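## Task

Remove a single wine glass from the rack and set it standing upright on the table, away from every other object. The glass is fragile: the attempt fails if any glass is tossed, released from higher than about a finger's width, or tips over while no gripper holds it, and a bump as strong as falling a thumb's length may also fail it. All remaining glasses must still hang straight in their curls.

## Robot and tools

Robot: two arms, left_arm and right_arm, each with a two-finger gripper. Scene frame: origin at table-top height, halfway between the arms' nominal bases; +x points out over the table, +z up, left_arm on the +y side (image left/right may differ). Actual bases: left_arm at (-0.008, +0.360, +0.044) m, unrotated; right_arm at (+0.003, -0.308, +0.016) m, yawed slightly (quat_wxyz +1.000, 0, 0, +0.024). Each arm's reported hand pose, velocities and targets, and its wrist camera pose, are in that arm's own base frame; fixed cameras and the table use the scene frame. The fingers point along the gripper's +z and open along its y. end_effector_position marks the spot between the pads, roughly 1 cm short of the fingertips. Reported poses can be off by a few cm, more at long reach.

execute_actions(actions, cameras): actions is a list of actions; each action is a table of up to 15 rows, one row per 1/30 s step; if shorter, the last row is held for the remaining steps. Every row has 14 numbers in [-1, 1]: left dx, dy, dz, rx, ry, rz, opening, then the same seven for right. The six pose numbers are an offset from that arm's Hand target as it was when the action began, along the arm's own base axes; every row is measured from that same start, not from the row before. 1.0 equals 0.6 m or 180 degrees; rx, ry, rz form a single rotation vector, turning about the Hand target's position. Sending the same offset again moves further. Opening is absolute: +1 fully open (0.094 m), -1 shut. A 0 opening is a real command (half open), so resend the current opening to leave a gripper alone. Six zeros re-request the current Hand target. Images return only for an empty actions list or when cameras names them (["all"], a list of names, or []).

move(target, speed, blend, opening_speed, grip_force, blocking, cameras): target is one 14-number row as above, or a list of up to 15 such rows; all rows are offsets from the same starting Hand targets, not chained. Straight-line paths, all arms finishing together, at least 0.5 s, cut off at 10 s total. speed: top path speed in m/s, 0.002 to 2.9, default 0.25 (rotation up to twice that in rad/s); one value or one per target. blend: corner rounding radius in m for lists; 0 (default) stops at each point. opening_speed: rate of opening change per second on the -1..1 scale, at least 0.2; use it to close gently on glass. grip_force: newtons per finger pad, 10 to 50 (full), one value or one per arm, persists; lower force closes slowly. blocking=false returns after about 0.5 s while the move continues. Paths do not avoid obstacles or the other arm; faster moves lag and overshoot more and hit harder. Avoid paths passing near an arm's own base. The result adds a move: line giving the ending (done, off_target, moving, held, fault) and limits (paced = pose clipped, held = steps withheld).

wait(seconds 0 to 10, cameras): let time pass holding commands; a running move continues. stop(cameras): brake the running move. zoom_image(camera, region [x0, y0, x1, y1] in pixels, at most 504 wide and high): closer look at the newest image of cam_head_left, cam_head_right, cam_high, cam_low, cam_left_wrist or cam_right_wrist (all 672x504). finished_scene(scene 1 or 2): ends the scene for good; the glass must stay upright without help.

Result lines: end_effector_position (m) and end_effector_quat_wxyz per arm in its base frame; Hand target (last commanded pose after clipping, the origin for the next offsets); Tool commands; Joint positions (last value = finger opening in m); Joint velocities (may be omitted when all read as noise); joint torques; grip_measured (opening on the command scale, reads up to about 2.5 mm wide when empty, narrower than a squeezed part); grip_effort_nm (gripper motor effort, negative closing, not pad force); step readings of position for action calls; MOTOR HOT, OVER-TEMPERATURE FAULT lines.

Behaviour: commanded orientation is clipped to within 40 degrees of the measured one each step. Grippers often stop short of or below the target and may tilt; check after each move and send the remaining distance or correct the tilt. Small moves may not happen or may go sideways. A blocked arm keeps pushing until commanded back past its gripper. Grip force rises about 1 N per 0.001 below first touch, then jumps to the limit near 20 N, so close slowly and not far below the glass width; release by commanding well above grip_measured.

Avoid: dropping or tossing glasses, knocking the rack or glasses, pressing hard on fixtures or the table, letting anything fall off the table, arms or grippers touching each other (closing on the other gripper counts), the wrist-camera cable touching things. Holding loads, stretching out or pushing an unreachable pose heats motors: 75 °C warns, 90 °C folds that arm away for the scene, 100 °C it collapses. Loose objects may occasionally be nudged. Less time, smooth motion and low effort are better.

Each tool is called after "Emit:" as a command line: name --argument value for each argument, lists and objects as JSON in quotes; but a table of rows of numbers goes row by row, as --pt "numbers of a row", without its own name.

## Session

Emit:
execute_actions --actions '[]'

Emit:
zoom_image --camera "cam_head_left" --region '[250, 30, 490, 260]'

Emit:
zoom_image --camera "cam_high" --region '[310, 60, 550, 290]'

Emit:
zoom_image --camera "cam_low" --region '[240, 170, 400, 290]'

Scene clock: 0.00 s.
left_arm: end_effector_position=(+0.3788, +0.0076, +0.0993) grip_measured=+1.000 grip_effort_nm=n/a end_effector_quat_wxyz=(+0.623, -0.025, +0.782, -0.009) | right_arm: end_effector_position=(+0.3782, +0.0008, +0.1087) grip_measured=+1.000 grip_effort_nm=n/a end_effector_quat_wxyz=(+0.645, +0.020, +0.764, +0.008)
Joint positions: left_arm=[0.022 1.567 0.243 1.098 0.005 -0.046 0.094] | right_arm=[0.016 1.587 0.225 1.193 0.03 0.043 0.094]
Joint velocities: within noise
Joint torques (N m): no reading
Heat: left arm: 36 °C; right arm: 29 °C.
Hand target: left_arm +0.3799, +0.0076, +0.1016; +0.625, -0.025, +0.780, -0.009 | right_arm +0.3795, +0.0009, +0.1117; +0.648, +0.020, +0.761, +0.008
Tool commands: left_gripper/opening=+1.0 right_gripper/opening=+1.0
camera_calibration:
cam_left_wrist: T_world_to_cam=[[0.0603332, -0.997151, -0.0452689, -0.00765991], [-0.681071, -0.00796911, -0.732174, 0.359397], [0.729728, 0.0750057, -0.679611, -0.0835581], [0, 0, 0, 1]] pos_world=[0.306212, 0.00149333, 0.206008]
cam_right_wrist: T_world_to_cam=[[-0.0183575, -0.990165, -0.138693, 0.0257219], [-0.645027, 0.117718, -0.755038, 0.35214], [0.763939, 0.0756003, -0.640844, -0.0889883], [0, 0, 0, 1]] pos_world=[0.295593, -0.00925652, 0.212419]

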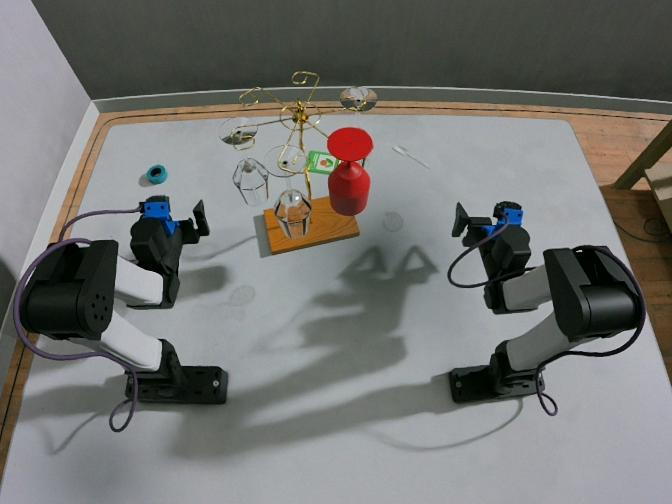

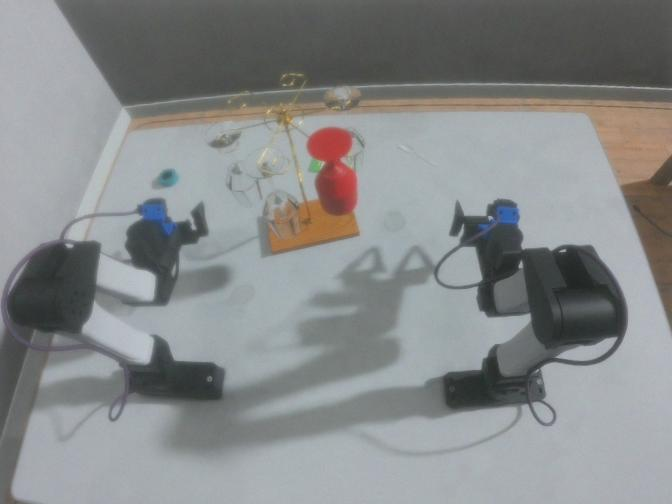

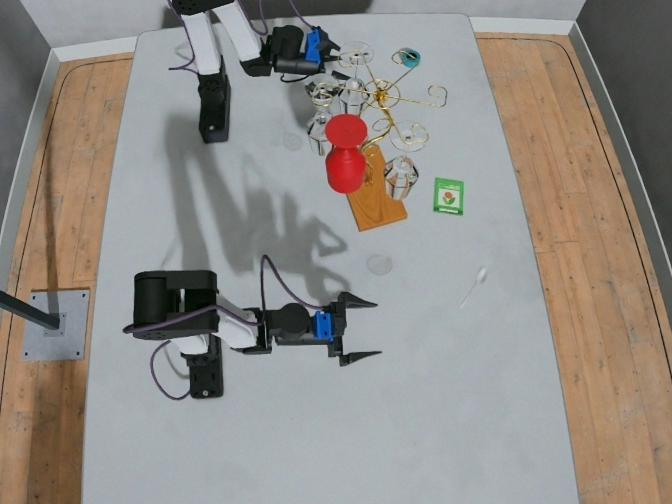

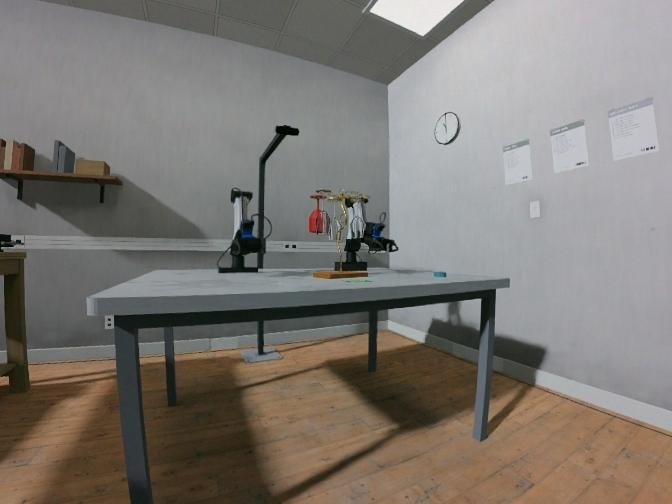

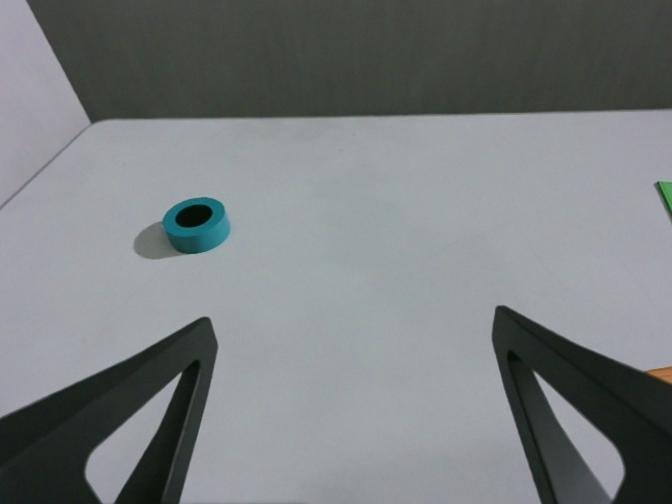

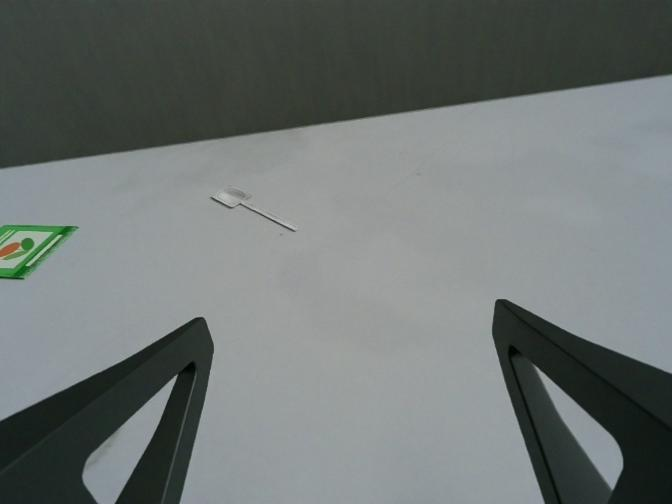

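Scaled by 2.100 from the camera's 672x504 image, which has a finer 960x720 frame.

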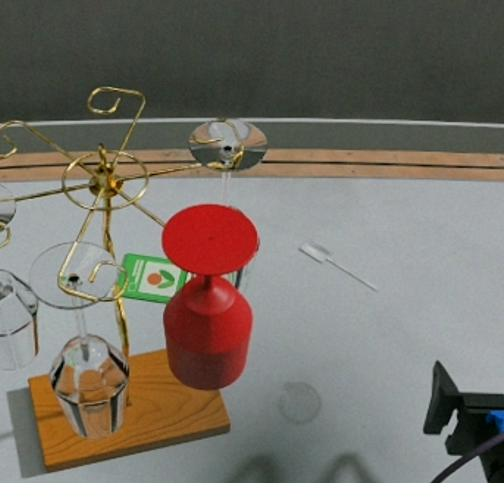

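Scaled by 2.100 from the camera's 672x504 image, which has a finer 960x720 frame.

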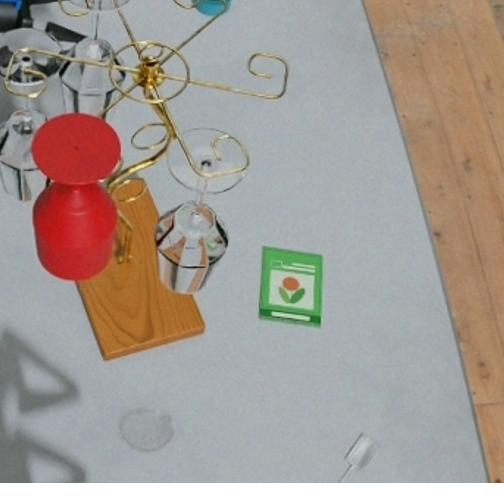

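Scaled by 3.150 from the camera's 672x504 image, which has a finer 960x720 frame.

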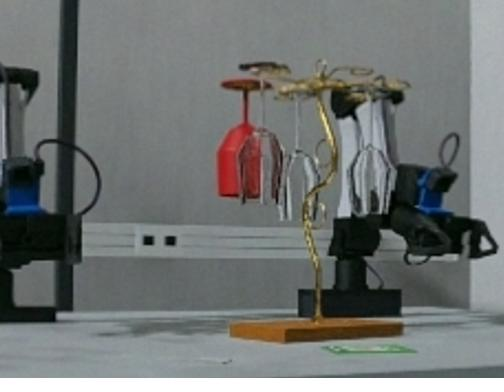

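Emit:
move --target '[0, 0, 0, 0, 0, 0, 1, 0.0567, 0.235, 0.1988, 0.0422, -0.0752, 0.4315, 1]' --speed 0.4 --cameras '["cam_right_wrist", "cam_head_left", "cam_high", "cam_low"]'

Emit:
zoom_image --camera "cam_head_left" --region '[250, 30, 490, 260]'

Emit:
zoom_image --camera "cam_high" --region '[290, 60, 530, 290]'

Scene clock: 16.40 s.
left_arm: end_effector_position=(+0.3788, +0.0076, +0.0993) grip_measured=+1.000 grip_effort_nm=0.01 end_effector_quat_wxyz=(+0.623, -0.025, +0.782, -0.009) | right_arm: end_effector_position=(+0.4131, +0.1392, +0.2304) grip_measured=+1.000 grip_effort_nm=0.02 end_effector_quat_wxyz=(+0.572, -0.409, +0.542, +0.460)
Joint positions: left_arm=[0.022 1.567 0.243 1.098 0.005 -0.046 0.094] | right_arm=[-0.078 1.963 0.97 1.434 -1.385 0.466 0.094]
Joint torques (N m): left_arm=[-0.23 -5.53 5.2 2.28 -0.01 -0.06] | right_arm=[0.8 -8.51 6.12 1.76 0.11 0.06]
Heat: left arm: 41 °C; right arm: 31 °C.
Hand target: left_arm +0.3799, +0.0076, +0.1016; +0.625, -0.025, +0.780, -0.009 | right_arm +0.4135, +0.1418, +0.2309; +0.576, -0.422, +0.528, +0.460
Off the commanded pose: left_arm 0.003 m, 0 deg | right_arm 0.003 m, 2 deg.
move: done
camera_calibration:
cam_right_wrist: T_world_to_cam=[[0.968554, -0.213095, -0.128428, -0.337864], [-0.207004, -0.403815, -0.891113, 0.373222], [0.138031, 0.889677, -0.435228, 0.0497704], [0, 0, 0, 1]] pos_world=[0.397629, 0.0344357, 0.310853]
Images, in order (width x height): cam_head_left 672x504, cam_high 672x504, cam_low 672x504, cam_right_wrist 672x504.

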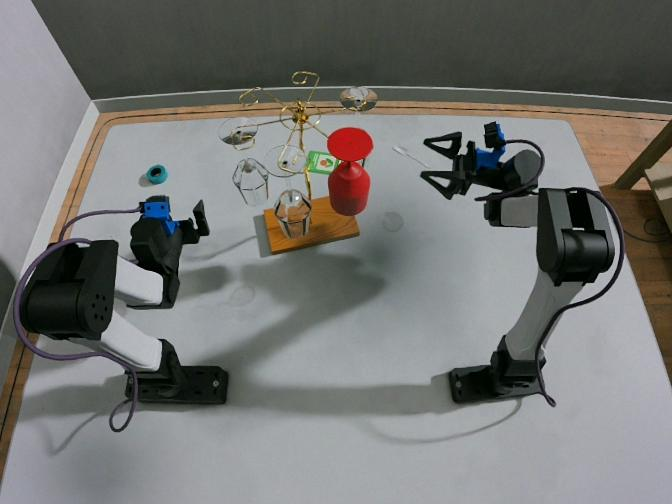

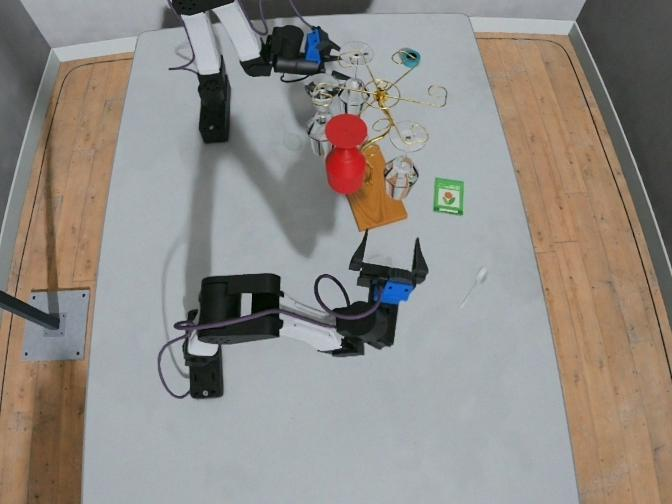

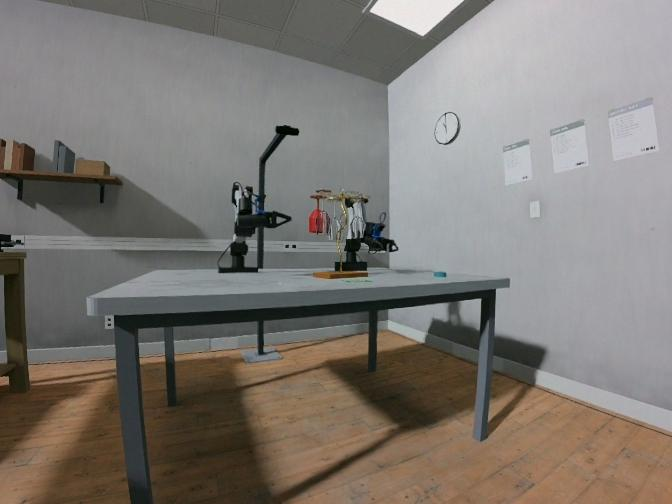

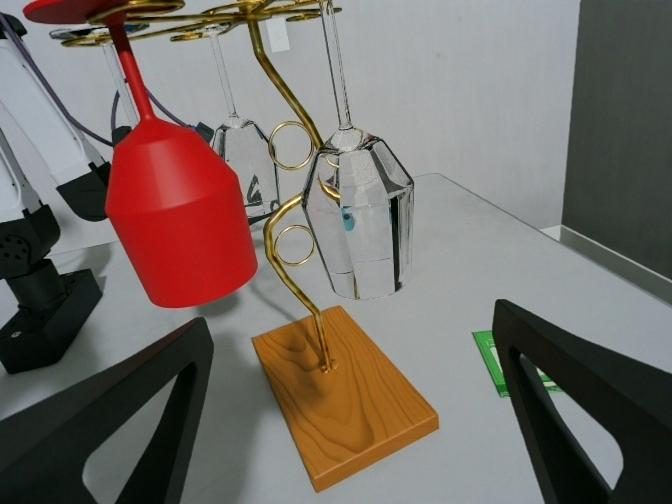

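Scaled by 2.100 from the camera's 672x504 image, which has a finer 960x720 frame.

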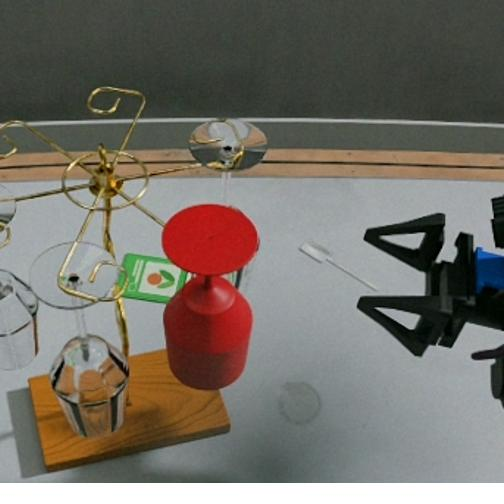

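Scaled by 2.100 from the camera's 672x504 image, which has a finer 960x720 frame.

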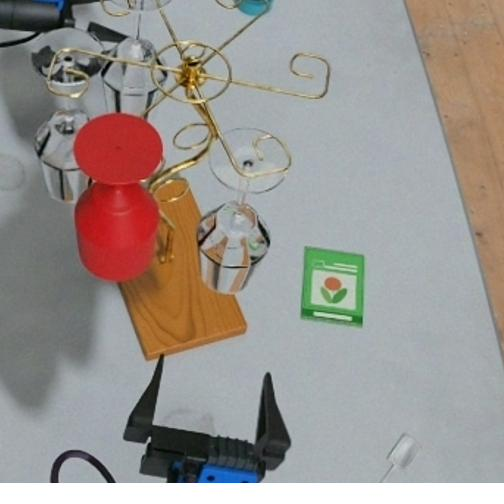

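Emit:
zoom_image --camera "cam_right_wrist" --region '[90, 0, 450, 330]'

Emit:
zoom_image --camera "cam_right_wrist" --region '[270, 100, 440, 320]'

Emit:
zoom_image --camera "cam_high" --region '[330, 50, 470, 220]'

Scaled by 1.400 from the camera's 672x504 image, which has a finer 960x720 frame.

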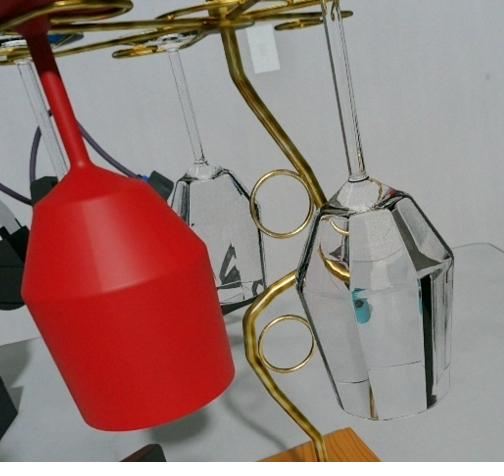

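Scaled by 2.291 from the camera's 672x504 image, which has a finer 960x720 frame.

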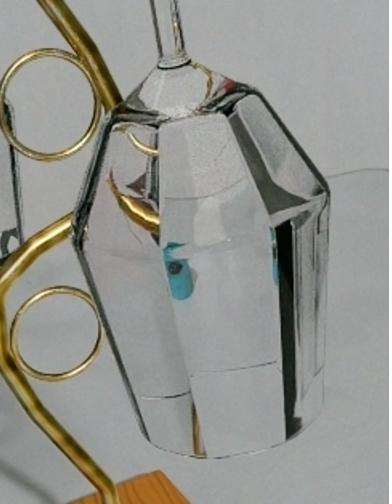

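Scaled by 2.965 from the camera's 672x504 image, which has a finer 960x720 frame.

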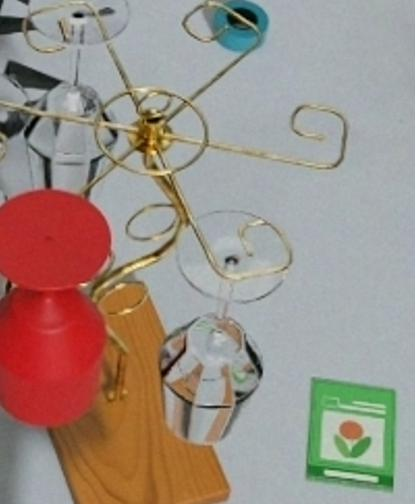

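Emit:
zoom_image --camera "cam_high" --region '[290, 210, 450, 370]'

Emit:
zoom_image --camera "cam_head_left" --region '[410, 100, 590, 260]'

Emit:
zoom_image --camera "cam_low" --region '[200, 160, 400, 290]'

Scaled by 3.150 from the camera's 672x504 image, which has a finer 960x720 frame.

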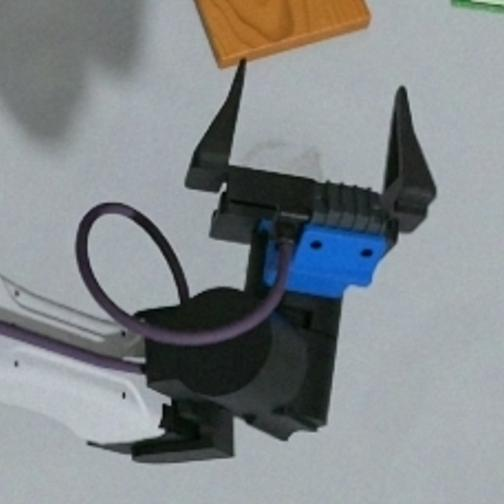

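Scaled by 2.800 from the camera's 672x504 image, which has a finer 960x720 frame.

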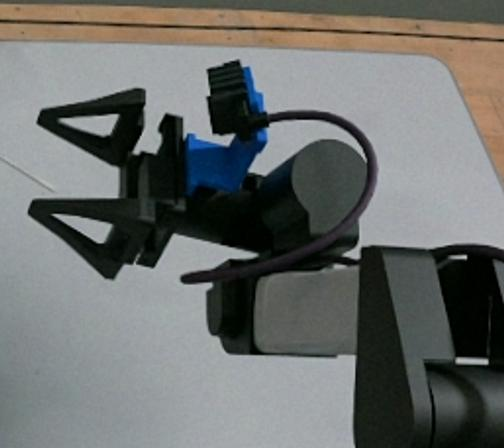

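Scaled by 2.520 from the camera's 672x504 image, which has a finer 960x720 frame.

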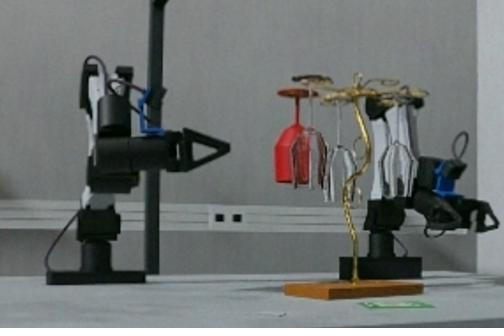

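Emit:
move --target '[0, 0, 0, 0, 0, 0, 1, 0.0432, 0.0628, 0, -0.0024, -0.0097, 0.0262, 0.9]' --speed 0.2 --cameras '["cam_right_wrist", "cam_high"]'

Emit:
zoom_image --camera "cam_right_wrist" --region '[240, 80, 480, 380]'

Emit:
zoom_image --camera "cam_high" --region '[300, 50, 480, 320]'

Scene clock: 30.77 s.
left_arm: end_effector_position=(+0.3788, +0.0076, +0.0993) grip_measured=+1.000 grip_effort_nm=0.01 end_effector_quat_wxyz=(+0.623, -0.025, +0.782, -0.009) | right_arm: end_effector_position=(+0.4354, +0.1787, +0.2355) grip_measured=+0.902 grip_effort_nm=-0.06 end_effector_quat_wxyz=(+0.565, -0.449, +0.505, +0.475)
Joint positions: left_arm=[0.022 1.567 0.243 1.098 0.005 -0.046 0.094] | right_arm=[0.018 2.083 1.162 1.421 -1.386 0.465 0.089]
Joint torques (N m): left_arm=[-0.24 -5.55 5.18 2.28 0 -0.05] | right_arm=[0.73 -9.89 6.26 1.11 0.19 -0.14]
Heat: left arm: 44 °C; right arm: 32 °C.
Hand target: left_arm +0.3799, +0.0076, +0.1016; +0.625, -0.025, +0.780, -0.009 | right_arm +0.4394, +0.1796, +0.2310; +0.563, -0.452, +0.503, +0.475
Off the commanded pose: left_arm 0.003 m, 0 deg | right_arm 0.006 m, 0 deg.
move: done
camera_calibration:
cam_right_wrist: T_world_to_cam=[[0.990395, -0.118939, -0.0705074, -0.390429], [-0.114643, -0.421317, -0.899638, 0.363304], [0.0772959, 0.89908, -0.430906, 0.0374135], [0, 0, 0, 1]] pos_world=[0.425437, 0.0729912, 0.315436]
Images, in order (width x height): cam_high 672x504, cam_right_wrist 672x504.

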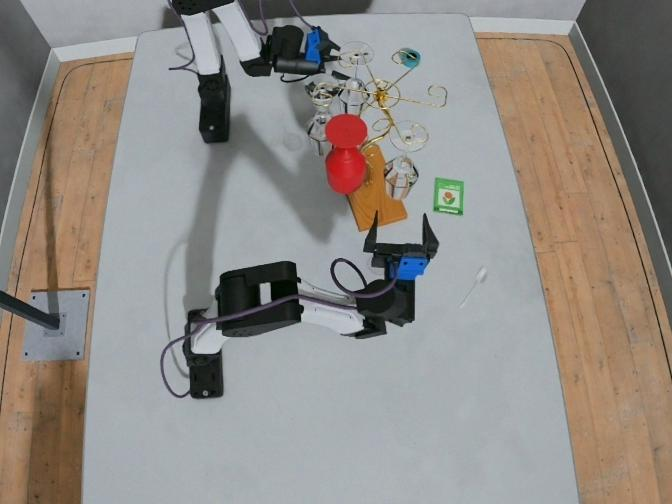

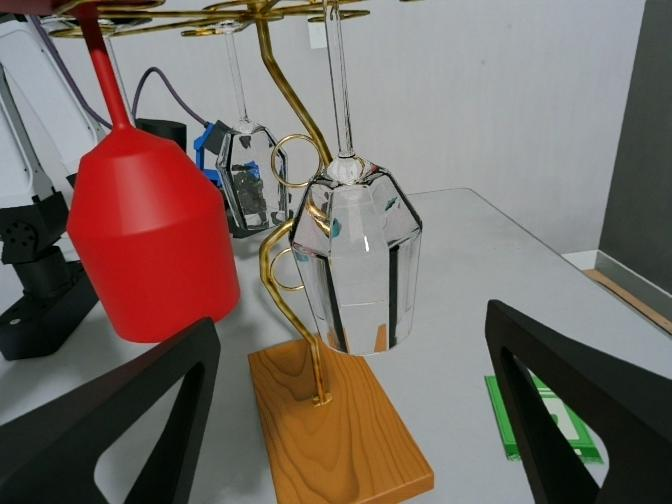

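Scaled by 1.680 from the camera's 672x504 image, which has a finer 960x720 frame.

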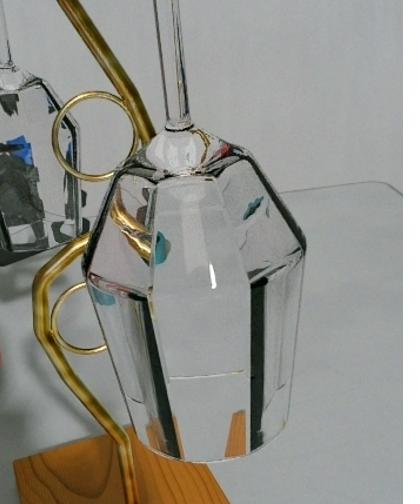

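Scaled by 1.867 from the camera's 672x504 image, which has a finer 960x720 frame.

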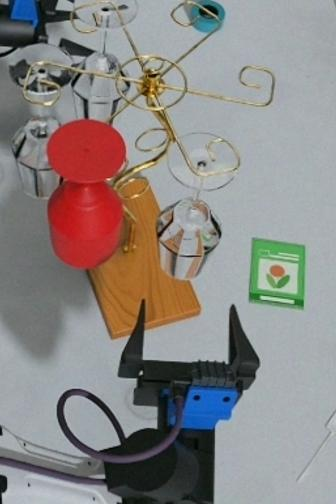

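Emit:
move --target '[0,0,0,0,0,0,1, 0.0265,0.1073,-0.0083,0.0294,0.0063,0.0118,0.9]' --speed 0.15 --cameras '["cam_right_wrist","cam_high"]'

Scene clock: 48.13 s.
left_arm: end_effector_position=(+0.3788, +0.0076, +0.0993) grip_measured=+1.000 grip_effort_nm=0.01 end_effector_quat_wxyz=(+0.623, -0.025, +0.782, -0.009) | right_arm: end_effector_position=(+0.4530, +0.2446, +0.2237) grip_measured=+0.902 grip_effort_nm=-0.06 end_effector_quat_wxyz=(+0.554, -0.425, +0.495, +0.518)
Joint positions: left_arm=[0.022 1.567 0.243 1.098 0.005 -0.046 0.094] | right_arm=[0.168 2.228 1.297 1.437 -1.256 0.527 0.089]
Joint torques (N m): left_arm=[-0.27 -5.5 5.19 2.28 0 -0.04] | right_arm=[0.25 -11.17 6.22 1.92 0.31 0.03]
Heat: left arm: 46 °C; right arm: 34 °C.
Hand target: left_arm +0.3799, +0.0076, +0.1016; +0.625, -0.025, +0.780, -0.009 | right_arm +0.4553, +0.2439, +0.2259; +0.569, -0.430, +0.478, +0.512
Off the commanded pose: left_arm 0.003 m, 0 deg | right_arm 0.003 m, 3 deg.
move: off_target (right_arm)
camera_calibration:
cam_right_wrist: T_world_to_cam=[[0.988211, -0.0681285, -0.137102, -0.397402], [-0.152556, -0.363039, -0.9192, 0.389761], [0.0128505, 0.92928, -0.369153, -0.0201811], [0, 0, 0, 1]] pos_world=[0.452436, 0.133178, 0.296334]
Images, in order (width x height): cam_high 672x504, cam_right_wrist 672x504.

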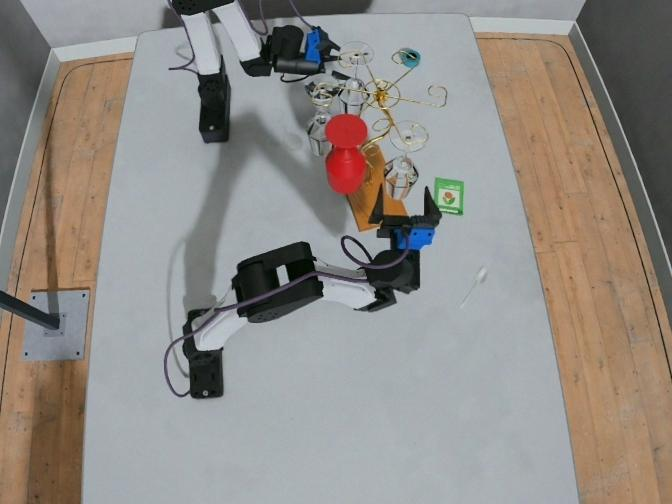

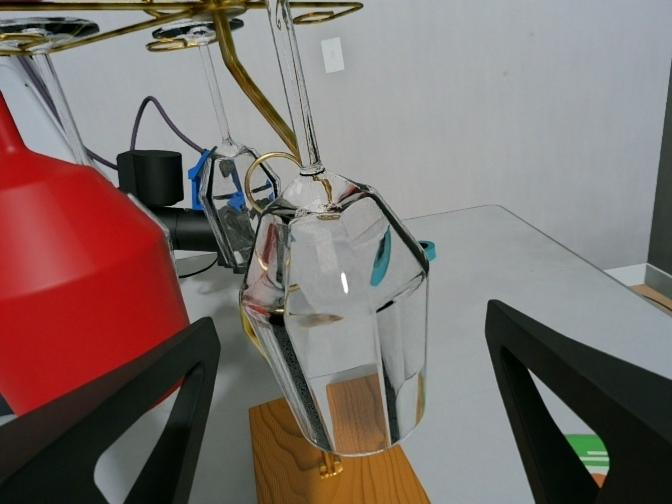

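Emit:
zoom_image --camera "cam_right_wrist" --region '[180, 120, 520, 480]'

Emit:
zoom_image --camera "cam_high" --region '[290, 30, 490, 260]'

Scaled by 1.400 from the camera's 672x504 image, which has a finer 960x720 frame.

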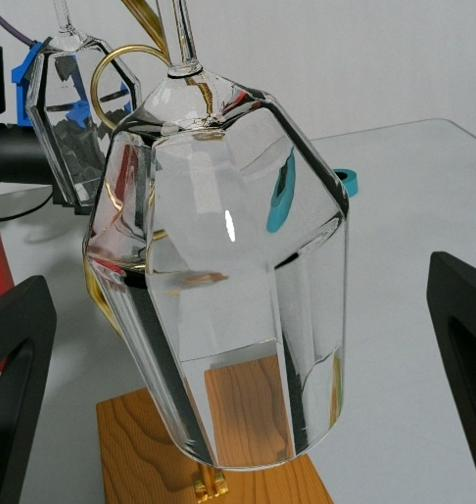

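Scaled by 2.191 from the camera's 672x504 image, which has a finer 960x720 frame.

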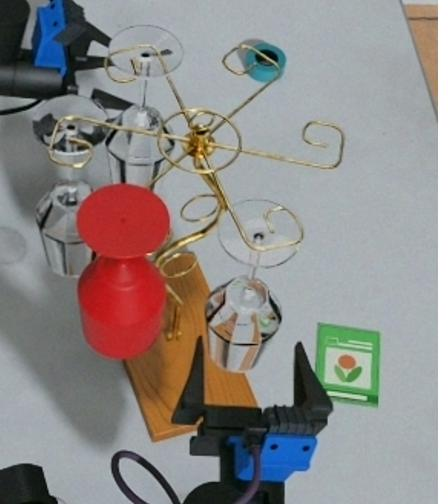

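Emit:
move --target '[0,0,0,0,0,0,1, -0.0055,0.0743,0.0102,0.0046,-0.0113,0.0102,0.9]' --speed 0.1 --cameras '["cam_right_wrist","cam_high"]'

Scene clock: 63.83 s.
left_arm: end_effector_position=(+0.3788, +0.0076, +0.0993) grip_measured=+1.000 grip_effort_nm=0.01 end_effector_quat_wxyz=(+0.623, -0.025, +0.782, -0.009) | right_arm: end_effector_position=(+0.4462, +0.2873, +0.2376) grip_measured=+0.902 grip_effort_nm=-0.06 end_effector_quat_wxyz=(+0.569, -0.443, +0.458, +0.520)
Joint positions: left_arm=[0.022 1.567 0.243 1.098 0.005 -0.046 0.094] | right_arm=[0.262 2.253 1.366 1.43 -1.198 0.485 0.089]
Joint torques (N m): left_arm=[-0.24 -5.52 5.2 2.27 0 -0.04] | right_arm=[0.31 -11.22 6.42 1.23 0.3 -0.22]
Heat: left arm: 47 °C; right arm: 35 °C.
Hand target: left_arm +0.3799, +0.0076, +0.1016; +0.625, -0.025, +0.780, -0.009 | right_arm +0.4521, +0.2885, +0.2320; +0.573, -0.443, +0.457, +0.517
Off the commanded pose: left_arm 0.003 m, 0 deg | right_arm 0.008 m, 1 deg.
move: done
camera_calibration:
cam_right_wrist: T_world_to_cam=[[0.997358, -0.0283931, -0.0668686, -0.41801], [-0.0725278, -0.336455, -0.938902, 0.378413], [0.00416006, 0.941271, -0.337626, -0.0617599], [0, 0, 0, 1]] pos_world=[0.444608, 0.173583, 0.30649]
Images, in order (width x height): cam_high 672x504, cam_right_wrist 672x504.

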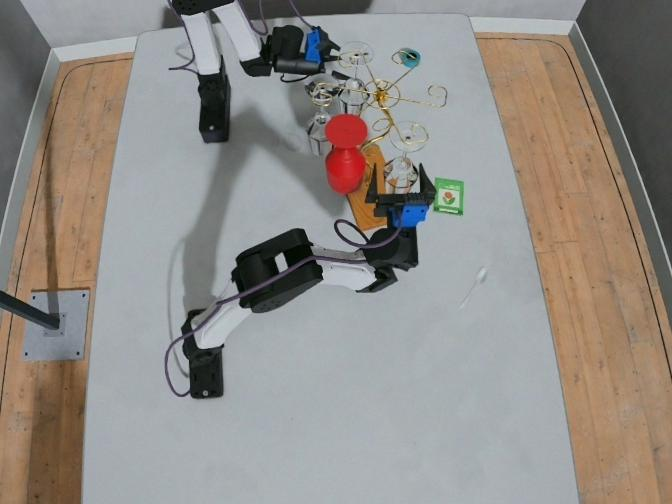

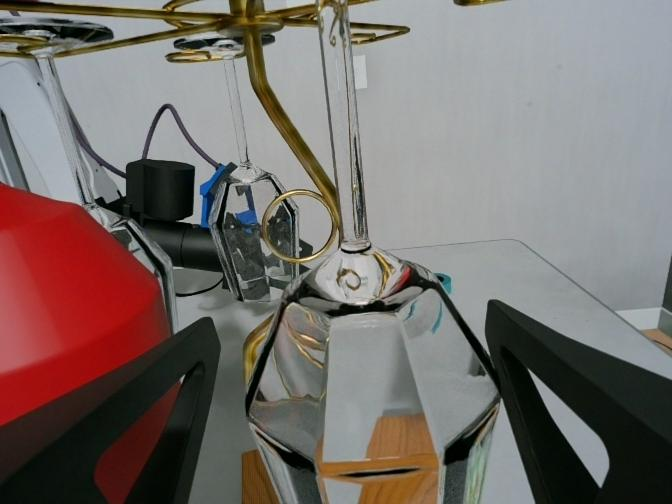

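Emit:
zoom_image --camera "cam_right_wrist" --region '[170, 230, 560, 504]'

Scaled by 1.292 from the camera's 672x504 image, which has a finer 960x720 frame.

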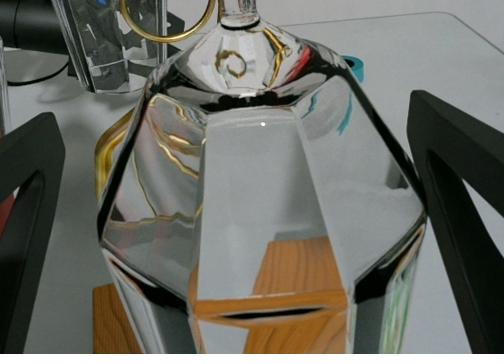

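Emit:
move --target '[0,0,0,0,0,0,1, 0.0083,-0.0025,-0.0125,0,0,0.0111,0.9]' --speed 0.08 --cameras '["cam_right_wrist"]'

Scene clock: 67.63 s.
left_arm: end_effector_position=(+0.3788, +0.0076, +0.0993) grip_measured=+1.000 grip_effort_nm=0.01 end_effector_quat_wxyz=(+0.623, -0.025, +0.782, -0.009) | right_arm: end_effector_position=(+0.4557, +0.2895, +0.2266) grip_measured=+0.902 grip_effort_nm=-0.06 end_effector_quat_wxyz=(+0.557, -0.443, +0.462, +0.529)
Joint positions: left_arm=[0.022 1.567 0.243 1.098 0.005 -0.046 0.094] | right_arm=[0.259 2.313 1.428 1.434 -1.217 0.517 0.089]
Joint torques (N m): left_arm=[-0.28 -5.55 5.22 2.27 -0.01 -0.05] | right_arm=[-0.13 -11.78 6.48 1.77 0.11 0.05]
Heat: left arm: 47 °C; right arm: 36 °C.
Hand target: left_arm +0.3799, +0.0076, +0.1016; +0.625, -0.025, +0.780, -0.009 | right_arm +0.4570, +0.2870, +0.2245; +0.564, -0.451, +0.449, +0.527
Off the commanded pose: left_arm 0.003 m, 0 deg | right_arm 0.004 m, 2 deg.
move: done
camera_calibration:
cam_right_wrist: T_world_to_cam=[[0.995885, -0.00981185, -0.090095, -0.427598], [-0.0879612, -0.344024, -0.934832, 0.377671], [-0.0218225, 0.938909, -0.343472, -0.0536287], [0, 0, 0, 1]] pos_world=[0.457888, 0.176085, 0.296114]
Images, in order (width x height): cam_right_wrist 672x504.

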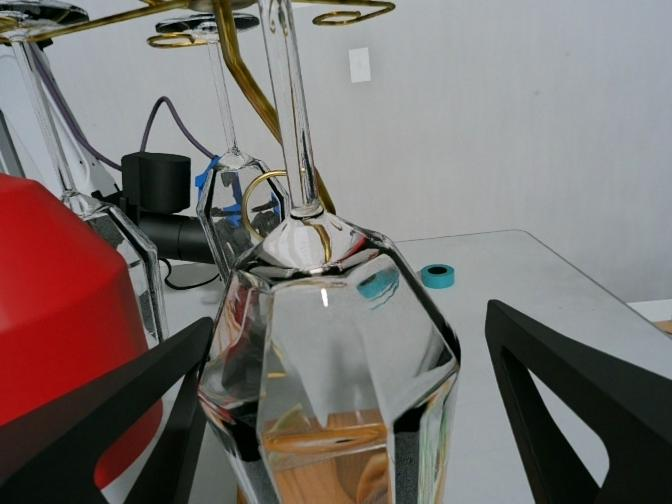

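Emit:
move --target '[0,0,0,0,0,0,1, -0.0083,-0.0075,0.0,0,0,0,0.9]' --speed 0.08 --cameras '["cam_right_wrist"]'

Scene clock: 69.47 s.
left_arm: end_effector_position=(+0.3788, +0.0076, +0.0993) grip_measured=+1.000 grip_effort_nm=0.01 end_effector_quat_wxyz=(+0.623, -0.025, +0.782, -0.009) | right_arm: end_effector_position=(+0.4566, +0.2862, +0.2264) grip_measured=+0.902 grip_effort_nm=-0.06 end_effector_quat_wxyz=(+0.555, -0.442, +0.464, +0.530)
Joint positions: left_arm=[0.022 1.567 0.243 1.098 0.005 -0.046 0.094] | right_arm=[0.251 2.313 1.428 1.437 -1.223 0.526 0.089]
Joint torques (N m): left_arm=[-0.21 -5.53 5.19 2.27 0 -0.05] | right_arm=[-0.28 -13.35 4.04 2 0.15 0.02]
Heat: left arm: 47 °C; right arm: 36 °C.
Hand target: left_arm +0.3799, +0.0076, +0.1016; +0.625, -0.025, +0.780, -0.009 | right_arm +0.4521, +0.2824, +0.2245; +0.564, -0.451, +0.449, +0.527
Off the commanded pose: left_arm 0.003 m, 0 deg | right_arm 0.006 m, 2 deg.
move: done
camera_calibration:
cam_right_wrist: T_world_to_cam=[[0.995399, -0.0104037, -0.0952508, -0.427056], [-0.0929623, -0.345716, -0.933723, 0.379114], [-0.0232156, 0.938281, -0.345093, -0.0495179], [0, 0, 0, 1]] pos_world=[0.459185, 0.173085, 0.296222]
Images, in order (width x height): cam_right_wrist 672x504.

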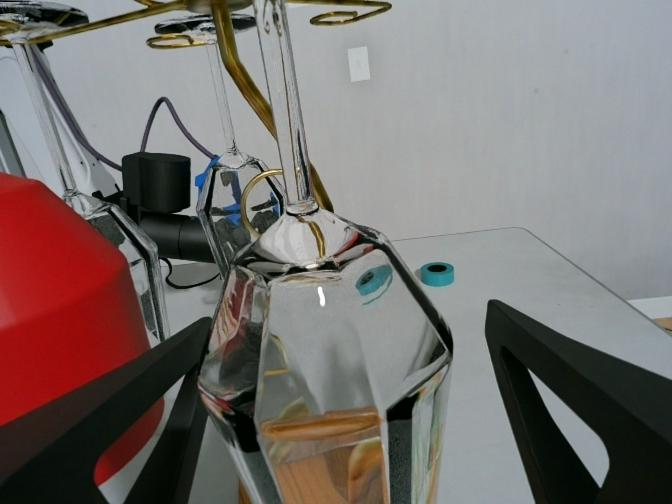

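Emit:
move --target '[0,0,0,0,0,0,1, -0.0075,0.0,0.0,0,0,0,0.9]' --speed 0.08 --cameras '[]'

Scene clock: 70.80 s.
left_arm: end_effector_position=(+0.3788, +0.0076, +0.0993) grip_measured=+1.000 grip_effort_nm=0.01 end_effector_quat_wxyz=(+0.623, -0.025, +0.782, -0.009) | right_arm: end_effector_position=(+0.4542, +0.2856, +0.2176) grip_measured=+0.902 grip_effort_nm=-0.06 end_effector_quat_wxyz=(+0.547, -0.437, +0.473, +0.535)
Joint positions: left_arm=[0.022 1.567 0.243 1.098 0.005 -0.046 0.094] | right_arm=[0.251 2.313 1.4 1.438 -1.224 0.527 0.089]
Joint torques (N m): left_arm=[-0.24 -5.49 5.22 2.29 0 -0.05] | right_arm=[-0.08 -14.69 4.4 2.11 0.17 -0.02]
Heat: left arm: 47 °C; right arm: 36 °C.
Hand target: left_arm +0.3799, +0.0076, +0.1016; +0.625, -0.025, +0.780, -0.009 | right_arm +0.4476, +0.2824, +0.2245; +0.564, -0.450, +0.449, +0.527
Off the commanded pose: left_arm 0.003 m, 0 deg | right_arm 0.010 m, 4 deg.
move: off_target (right_arm)
No camera images: "cameras" was empty.

Emit:
move --target '[0,0,0,0,0,0,1, 0.0,0.0,0.0133,0,0,0,0.9]' --speed 0.08 --cameras '["cam_right_wrist"]'

Scene clock: 72.30 s.
left_arm: end_effector_position=(+0.3788, +0.0076, +0.0993) grip_measured=+1.000 grip_effort_nm=0.01 end_effector_quat_wxyz=(+0.623, -0.025, +0.782, -0.009) | right_arm: end_effector_position=(+0.4542, +0.2856, +0.2176) grip_measured=+0.902 grip_effort_nm=-0.06 end_effector_quat_wxyz=(+0.547, -0.437, +0.474, +0.535)
Joint positions: left_arm=[0.022 1.567 0.243 1.098 0.005 -0.046 0.094] | right_arm=[0.251 2.313 1.4 1.438 -1.224 0.528 0.089]
Joint torques (N m): left_arm=[-0.25 -5.52 5.2 2.29 0 -0.06] | right_arm=[0.01 -16.28 4.72 1.93 0.15 0.07]
Heat: left arm: 47 °C; right arm: 37 °C.
Hand target: left_arm +0.3799, +0.0076, +0.1016; +0.625, -0.025, +0.780, -0.009 | right_arm +0.4476, +0.2824, +0.2324; +0.564, -0.450, +0.449, +0.527
Off the commanded pose: left_arm 0.003 m, 0 deg | right_arm 0.017 m, 4 deg.
move: off_target (right_arm)
camera_calibration:
cam_right_wrist: T_world_to_cam=[[0.992248, -0.0104983, -0.123832, -0.417842], [-0.119567, -0.352347, -0.9282, 0.383148], [-0.0338873, 0.935811, -0.350871, -0.0451685], [0, 0, 0, 1]] pos_world=[0.458884, 0.172884, 0.288047]
Images, in order (width x height): cam_right_wrist 672x504.

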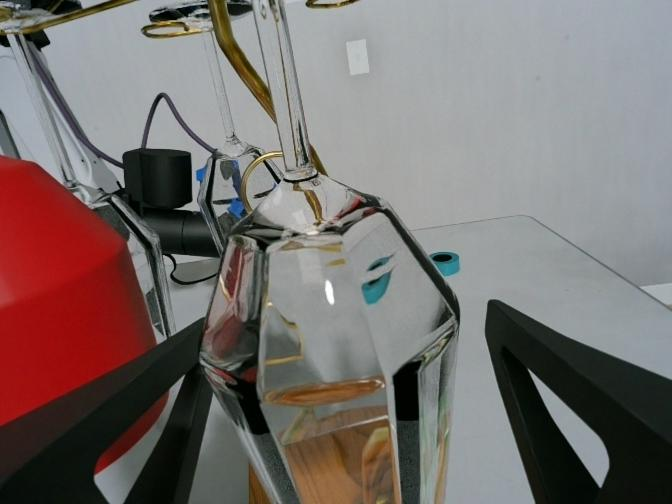

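Emit:
move --target '[0,0,0,0,0,0,1, 0.0,0.0,0.0083,0,0,0,0.9]' --speed 0.08 --cameras '[]'

Scene clock: 73.67 s.
left_arm: end_effector_position=(+0.3788, +0.0076, +0.0993) grip_measured=+1.000 grip_effort_nm=0.01 end_effector_quat_wxyz=(+0.623, -0.025, +0.782, -0.009) | right_arm: end_effector_position=(+0.4542, +0.2856, +0.2176) grip_measured=+0.902 grip_effort_nm=-0.06 end_effector_quat_wxyz=(+0.546, -0.436, +0.474, +0.536)
Joint positions: left_arm=[0.022 1.567 0.243 1.098 0.005 -0.046 0.094] | right_arm=[0.251 2.313 1.4 1.438 -1.224 0.531 0.089]
Joint torques (N m): left_arm=[-0.23 -5.52 5.2 2.28 0 -0.04] | right_arm=[0.03 -17.14 5.05 1.81 0.14 0.05]
Heat: left arm: 47 °C; right arm: 37 °C.
Hand target: left_arm +0.3799, +0.0076, +0.1016; +0.625, -0.025, +0.780, -0.009 | right_arm +0.4476, +0.2824, +0.2374; +0.564, -0.450, +0.449, +0.527
Off the commanded pose: left_arm 0.003 m, 0 deg | right_arm 0.021 m, 4 deg.
move: off_target (right_arm)
No camera images: "cameras" was empty.

Emit:
move --target '[0,0,0,0,0,0,1, 0.0033,0.0,0.0117,0,0,0,0.9]' --speed 0.08 --cameras '[]'

Scene clock: 74.63 s.
left_arm: end_effector_position=(+0.3788, +0.0076, +0.0993) grip_measured=+1.000 grip_effort_nm=0.01 end_effector_quat_wxyz=(+0.623, -0.025, +0.782, -0.009) | right_arm: end_effector_position=(+0.4543, +0.2857, +0.2174) grip_measured=+0.902 grip_effort_nm=-0.06 end_effector_quat_wxyz=(+0.544, -0.434, +0.476, +0.537)
Joint positions: left_arm=[0.022 1.567 0.243 1.098 0.005 -0.046 0.094] | right_arm=[0.251 2.313 1.4 1.436 -1.224 0.535 0.089]
Joint torques (N m): left_arm=[-0.27 -5.52 5.22 2.28 0 -0.05] | right_arm=[-0.05 -18.09 6.2 1.57 0.14 0.04]
Heat: left arm: 47 °C; right arm: 37 °C.
Hand target: left_arm +0.3799, +0.0076, +0.1016; +0.625, -0.025, +0.780, -0.009 | right_arm +0.4496, +0.2824, +0.2444; +0.564, -0.450, +0.449, +0.527
Off the commanded pose: left_arm 0.003 m, 0 deg | right_arm 0.028 m, 4 deg.
move: off_target (right_arm)
No camera images: "cameras" was empty.

Emit:
move --target '[0,0,0,0,0,0,1, 0.0,0.0,0.0167,0,0,0,0.9]' --speed 0.08 --cameras '[]'

Scene clock: 75.73 s.
left_arm: end_effector_position=(+0.3788, +0.0076, +0.0993) grip_measured=+1.000 grip_effort_nm=0.01 end_effector_quat_wxyz=(+0.623, -0.025, +0.782, -0.009) | right_arm: end_effector_position=(+0.4543, +0.2856, +0.2238) grip_measured=+0.902 grip_effort_nm=-0.06 end_effector_quat_wxyz=(+0.548, -0.437, +0.472, +0.536)
Joint positions: left_arm=[0.022 1.567 0.243 1.098 0.005 -0.046 0.094] | right_arm=[0.251 2.304 1.408 1.432 -1.224 0.537 0.089]
Joint torques (N m): left_arm=[-0.25 -5.55 5.22 2.29 0 -0.05] | right_arm=[-0.09 -19.43 6.28 1.28 0.18 0.03]
Heat: left arm: 47 °C; right arm: 38 °C.
Hand target: left_arm +0.3799, +0.0076, +0.1016; +0.625, -0.025, +0.780, -0.009 | right_arm +0.4495, +0.2824, +0.2546; +0.564, -0.451, +0.449, +0.527
Off the commanded pose: left_arm 0.003 m, 0 deg | right_arm 0.031 m, 4 deg.
move: off_target (right_arm)
No camera images: "cameras" was empty.

Emit:
move --target '[0,0,0,0,0,0,1, -0.0067,0.0,0.0075,0,0,0,0.9]' --speed 0.08 --cameras '["cam_right_wrist"]'

Scene clock: 76.80 s.
left_arm: end_effector_position=(+0.3788, +0.0076, +0.0993) grip_measured=+1.000 grip_effort_nm=0.01 end_effector_quat_wxyz=(+0.623, -0.025, +0.782, -0.009) | right_arm: end_effector_position=(+0.4519, +0.2850, +0.2345) grip_measured=+0.902 grip_effort_nm=-0.06 end_effector_quat_wxyz=(+0.553, -0.440, +0.465, +0.532)
Joint positions: left_arm=[0.022 1.567 0.243 1.098 0.005 -0.046 0.094] | right_arm=[0.251 2.282 1.408 1.431 -1.224 0.537 0.089]
Joint torques (N m): left_arm=[-0.25 -5.56 5.23 2.27 0 -0.04] | right_arm=[0.14 -19 5.37 1.2 0.15 0.02]
Heat: left arm: 48 °C; right arm: 39 °C.
Hand target: left_arm +0.3799, +0.0076, +0.1016; +0.625, -0.025, +0.780, -0.009 | right_arm +0.4455, +0.2824, +0.2591; +0.564, -0.450, +0.449, +0.527
Off the commanded pose: left_arm 0.003 m, 0 deg | right_arm 0.026 m, 3 deg.
move: off_target (right_arm)
camera_calibration:
cam_right_wrist: T_world_to_cam=[[0.994722, -0.00798981, -0.102295, -0.42031], [-0.0987667, -0.344751, -0.933484, 0.388067], [-0.027808, 0.93866, -0.343721, -0.0440594], [0, 0, 0, 1]] pos_world=[0.455194, 0.171785, 0.304115]
Images, in order (width x height): cam_right_wrist 672x504.

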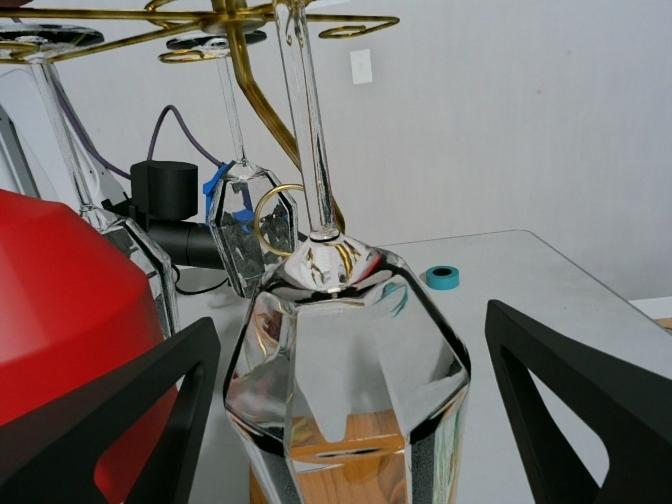

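Emit:
move --target '[0,0,0,0,0,0,1, 0.0083,0.0,-0.0543,0,0,0,0.9]' --speed 0.08 --cameras '["cam_right_wrist"]'

Scene clock: 79.00 s.
left_arm: end_effector_position=(+0.3788, +0.0076, +0.0993) grip_measured=+1.000 grip_effort_nm=0.01 end_effector_quat_wxyz=(+0.623, -0.025, +0.782, -0.009) | right_arm: end_effector_position=(+0.4515, +0.2849, +0.2352) grip_measured=+0.902 grip_effort_nm=-0.06 end_effector_quat_wxyz=(+0.555, -0.442, +0.463, +0.532)
Joint positions: left_arm=[0.022 1.567 0.243 1.098 0.005 -0.046 0.094] | right_arm=[0.251 2.282 1.408 1.437 -1.224 0.537 0.089]
Joint torques (N m): left_arm=[-0.25 -5.46 5.23 2.28 0 -0.05] | right_arm=[-0.08 -11.17 4.79 1.94 0.14 -0.08]
Heat: left arm: 48 °C; right arm: 41 °C.
Hand target: left_arm +0.3799, +0.0076, +0.1016; +0.625, -0.025, +0.780, -0.009 | right_arm +0.4505, +0.2824, +0.2265; +0.564, -0.450, +0.449, +0.527
Off the commanded pose: left_arm 0.003 m, 0 deg | right_arm 0.009 m, 2 deg.
move: done
camera_calibration:
cam_right_wrist: T_world_to_cam=[[0.995306, -0.00781871, -0.0964606, -0.421538], [-0.0932705, -0.343371, -0.934557, 0.385974], [-0.0258148, 0.939167, -0.342489, -0.0450921], [0, 0, 0, 1]] pos_world=[0.454395, 0.171586, 0.304609]
Images, in order (width x height): cam_right_wrist 672x504.

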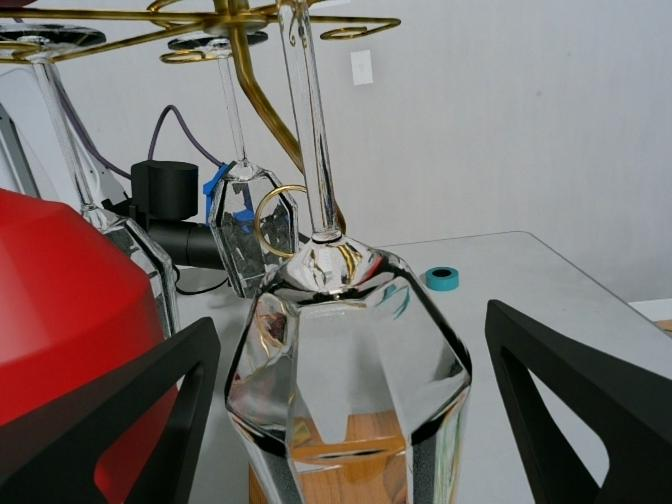

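Emit:
move --target '[0,0,0,0,0,0,1, 0.0,0.0,-0.01,0,0,0,0.9]' --speed 0.08 --cameras '[]'

Scene clock: 80.03 s.
left_arm: end_effector_position=(+0.3788, +0.0076, +0.0993) grip_measured=+1.000 grip_effort_nm=0.01 end_effector_quat_wxyz=(+0.623, -0.025, +0.782, -0.009) | right_arm: end_effector_position=(+0.4533, +0.2854, +0.2269) grip_measured=+0.902 grip_effort_nm=-0.06 end_effector_quat_wxyz=(+0.551, -0.439, +0.468, +0.534)
Joint positions: left_arm=[0.022 1.567 0.243 1.098 0.005 -0.046 0.094] | right_arm=[0.251 2.299 1.408 1.438 -1.224 0.536 0.089]
Joint torques (N m): left_arm=[-0.27 -5.48 5.23 2.27 0 -0.05] | right_arm=[-0.24 -11.71 4.55 2.07 0.14 -0.16]
Heat: left arm: 48 °C; right arm: 41 °C.
Hand target: left_arm +0.3799, +0.0076, +0.1016; +0.625, -0.025, +0.780, -0.009 | right_arm +0.4505, +0.2824, +0.2204; +0.564, -0.450, +0.449, +0.527
Off the commanded pose: left_arm 0.003 m, 0 deg | right_arm 0.008 m, 3 deg.
move: off_target (right_arm)
No camera images: "cameras" was empty.

Emit:
move --target '[0,0,0,0,0,0,1, 0,0,0,0,0,0,0.2]' --speed 0.08 --grip_force '[50,35]' --opening_speed 0.4 --cameras '["cam_right_wrist","cam_high"]'

Scene clock: 82.70 s.
left_arm: end_effector_position=(+0.3788, +0.0076, +0.0993) grip_measured=+1.000 grip_effort_nm=0.01 end_effector_quat_wxyz=(+0.623, -0.025, +0.782, -0.009) | right_arm: end_effector_position=(+0.4530, +0.2855, +0.2267) grip_measured=+0.517 grip_effort_nm=-0.73 end_effector_quat_wxyz=(+0.550, -0.440, +0.468, +0.534)
Joint positions: left_arm=[0.022 1.567 0.243 1.098 0.005 -0.046 0.094] | right_arm=[0.251 2.299 1.408 1.438 -1.226 0.536 0.071]
Joint torques (N m): left_arm=[-0.23 -5.52 5.18 2.28 0 -0.04] | right_arm=[-0.13 -11.81 4.56 2.09 0.13 -0.15]
Heat: left arm: 48 °C; right arm: 41 °C.
Hand target: left_arm +0.3799, +0.0076, +0.1016; +0.625, -0.025, +0.780, -0.009 | right_arm +0.4505, +0.2824, +0.2204; +0.564, -0.451, +0.449, +0.527
Off the commanded pose: left_arm 0.003 m, 0 deg | right_arm 0.007 m, 3 deg.
grip_force (N): 50, 35
move: off_target (right_arm)
camera_calibration:
cam_right_wrist: T_world_to_cam=[[0.993901, -0.00659085, -0.110078, -0.420513], [-0.105469, -0.348293, -0.931434, 0.384669], [-0.0322003, 0.937363, -0.346864, -0.0440376], [0, 0, 0, 1]] pos_world=[0.457101, 0.172485, 0.296729]
Images, in order (width x height): cam_high 672x504, cam_right_wrist 672x504.

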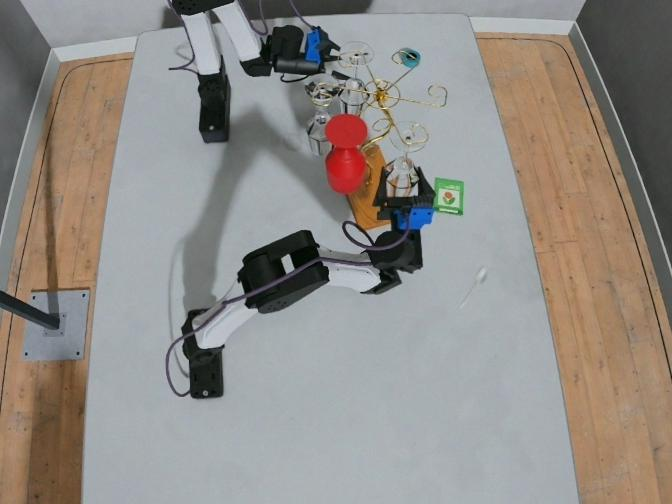

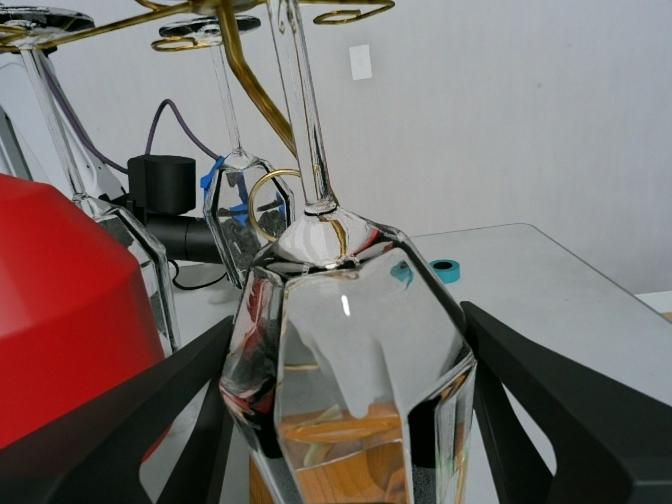

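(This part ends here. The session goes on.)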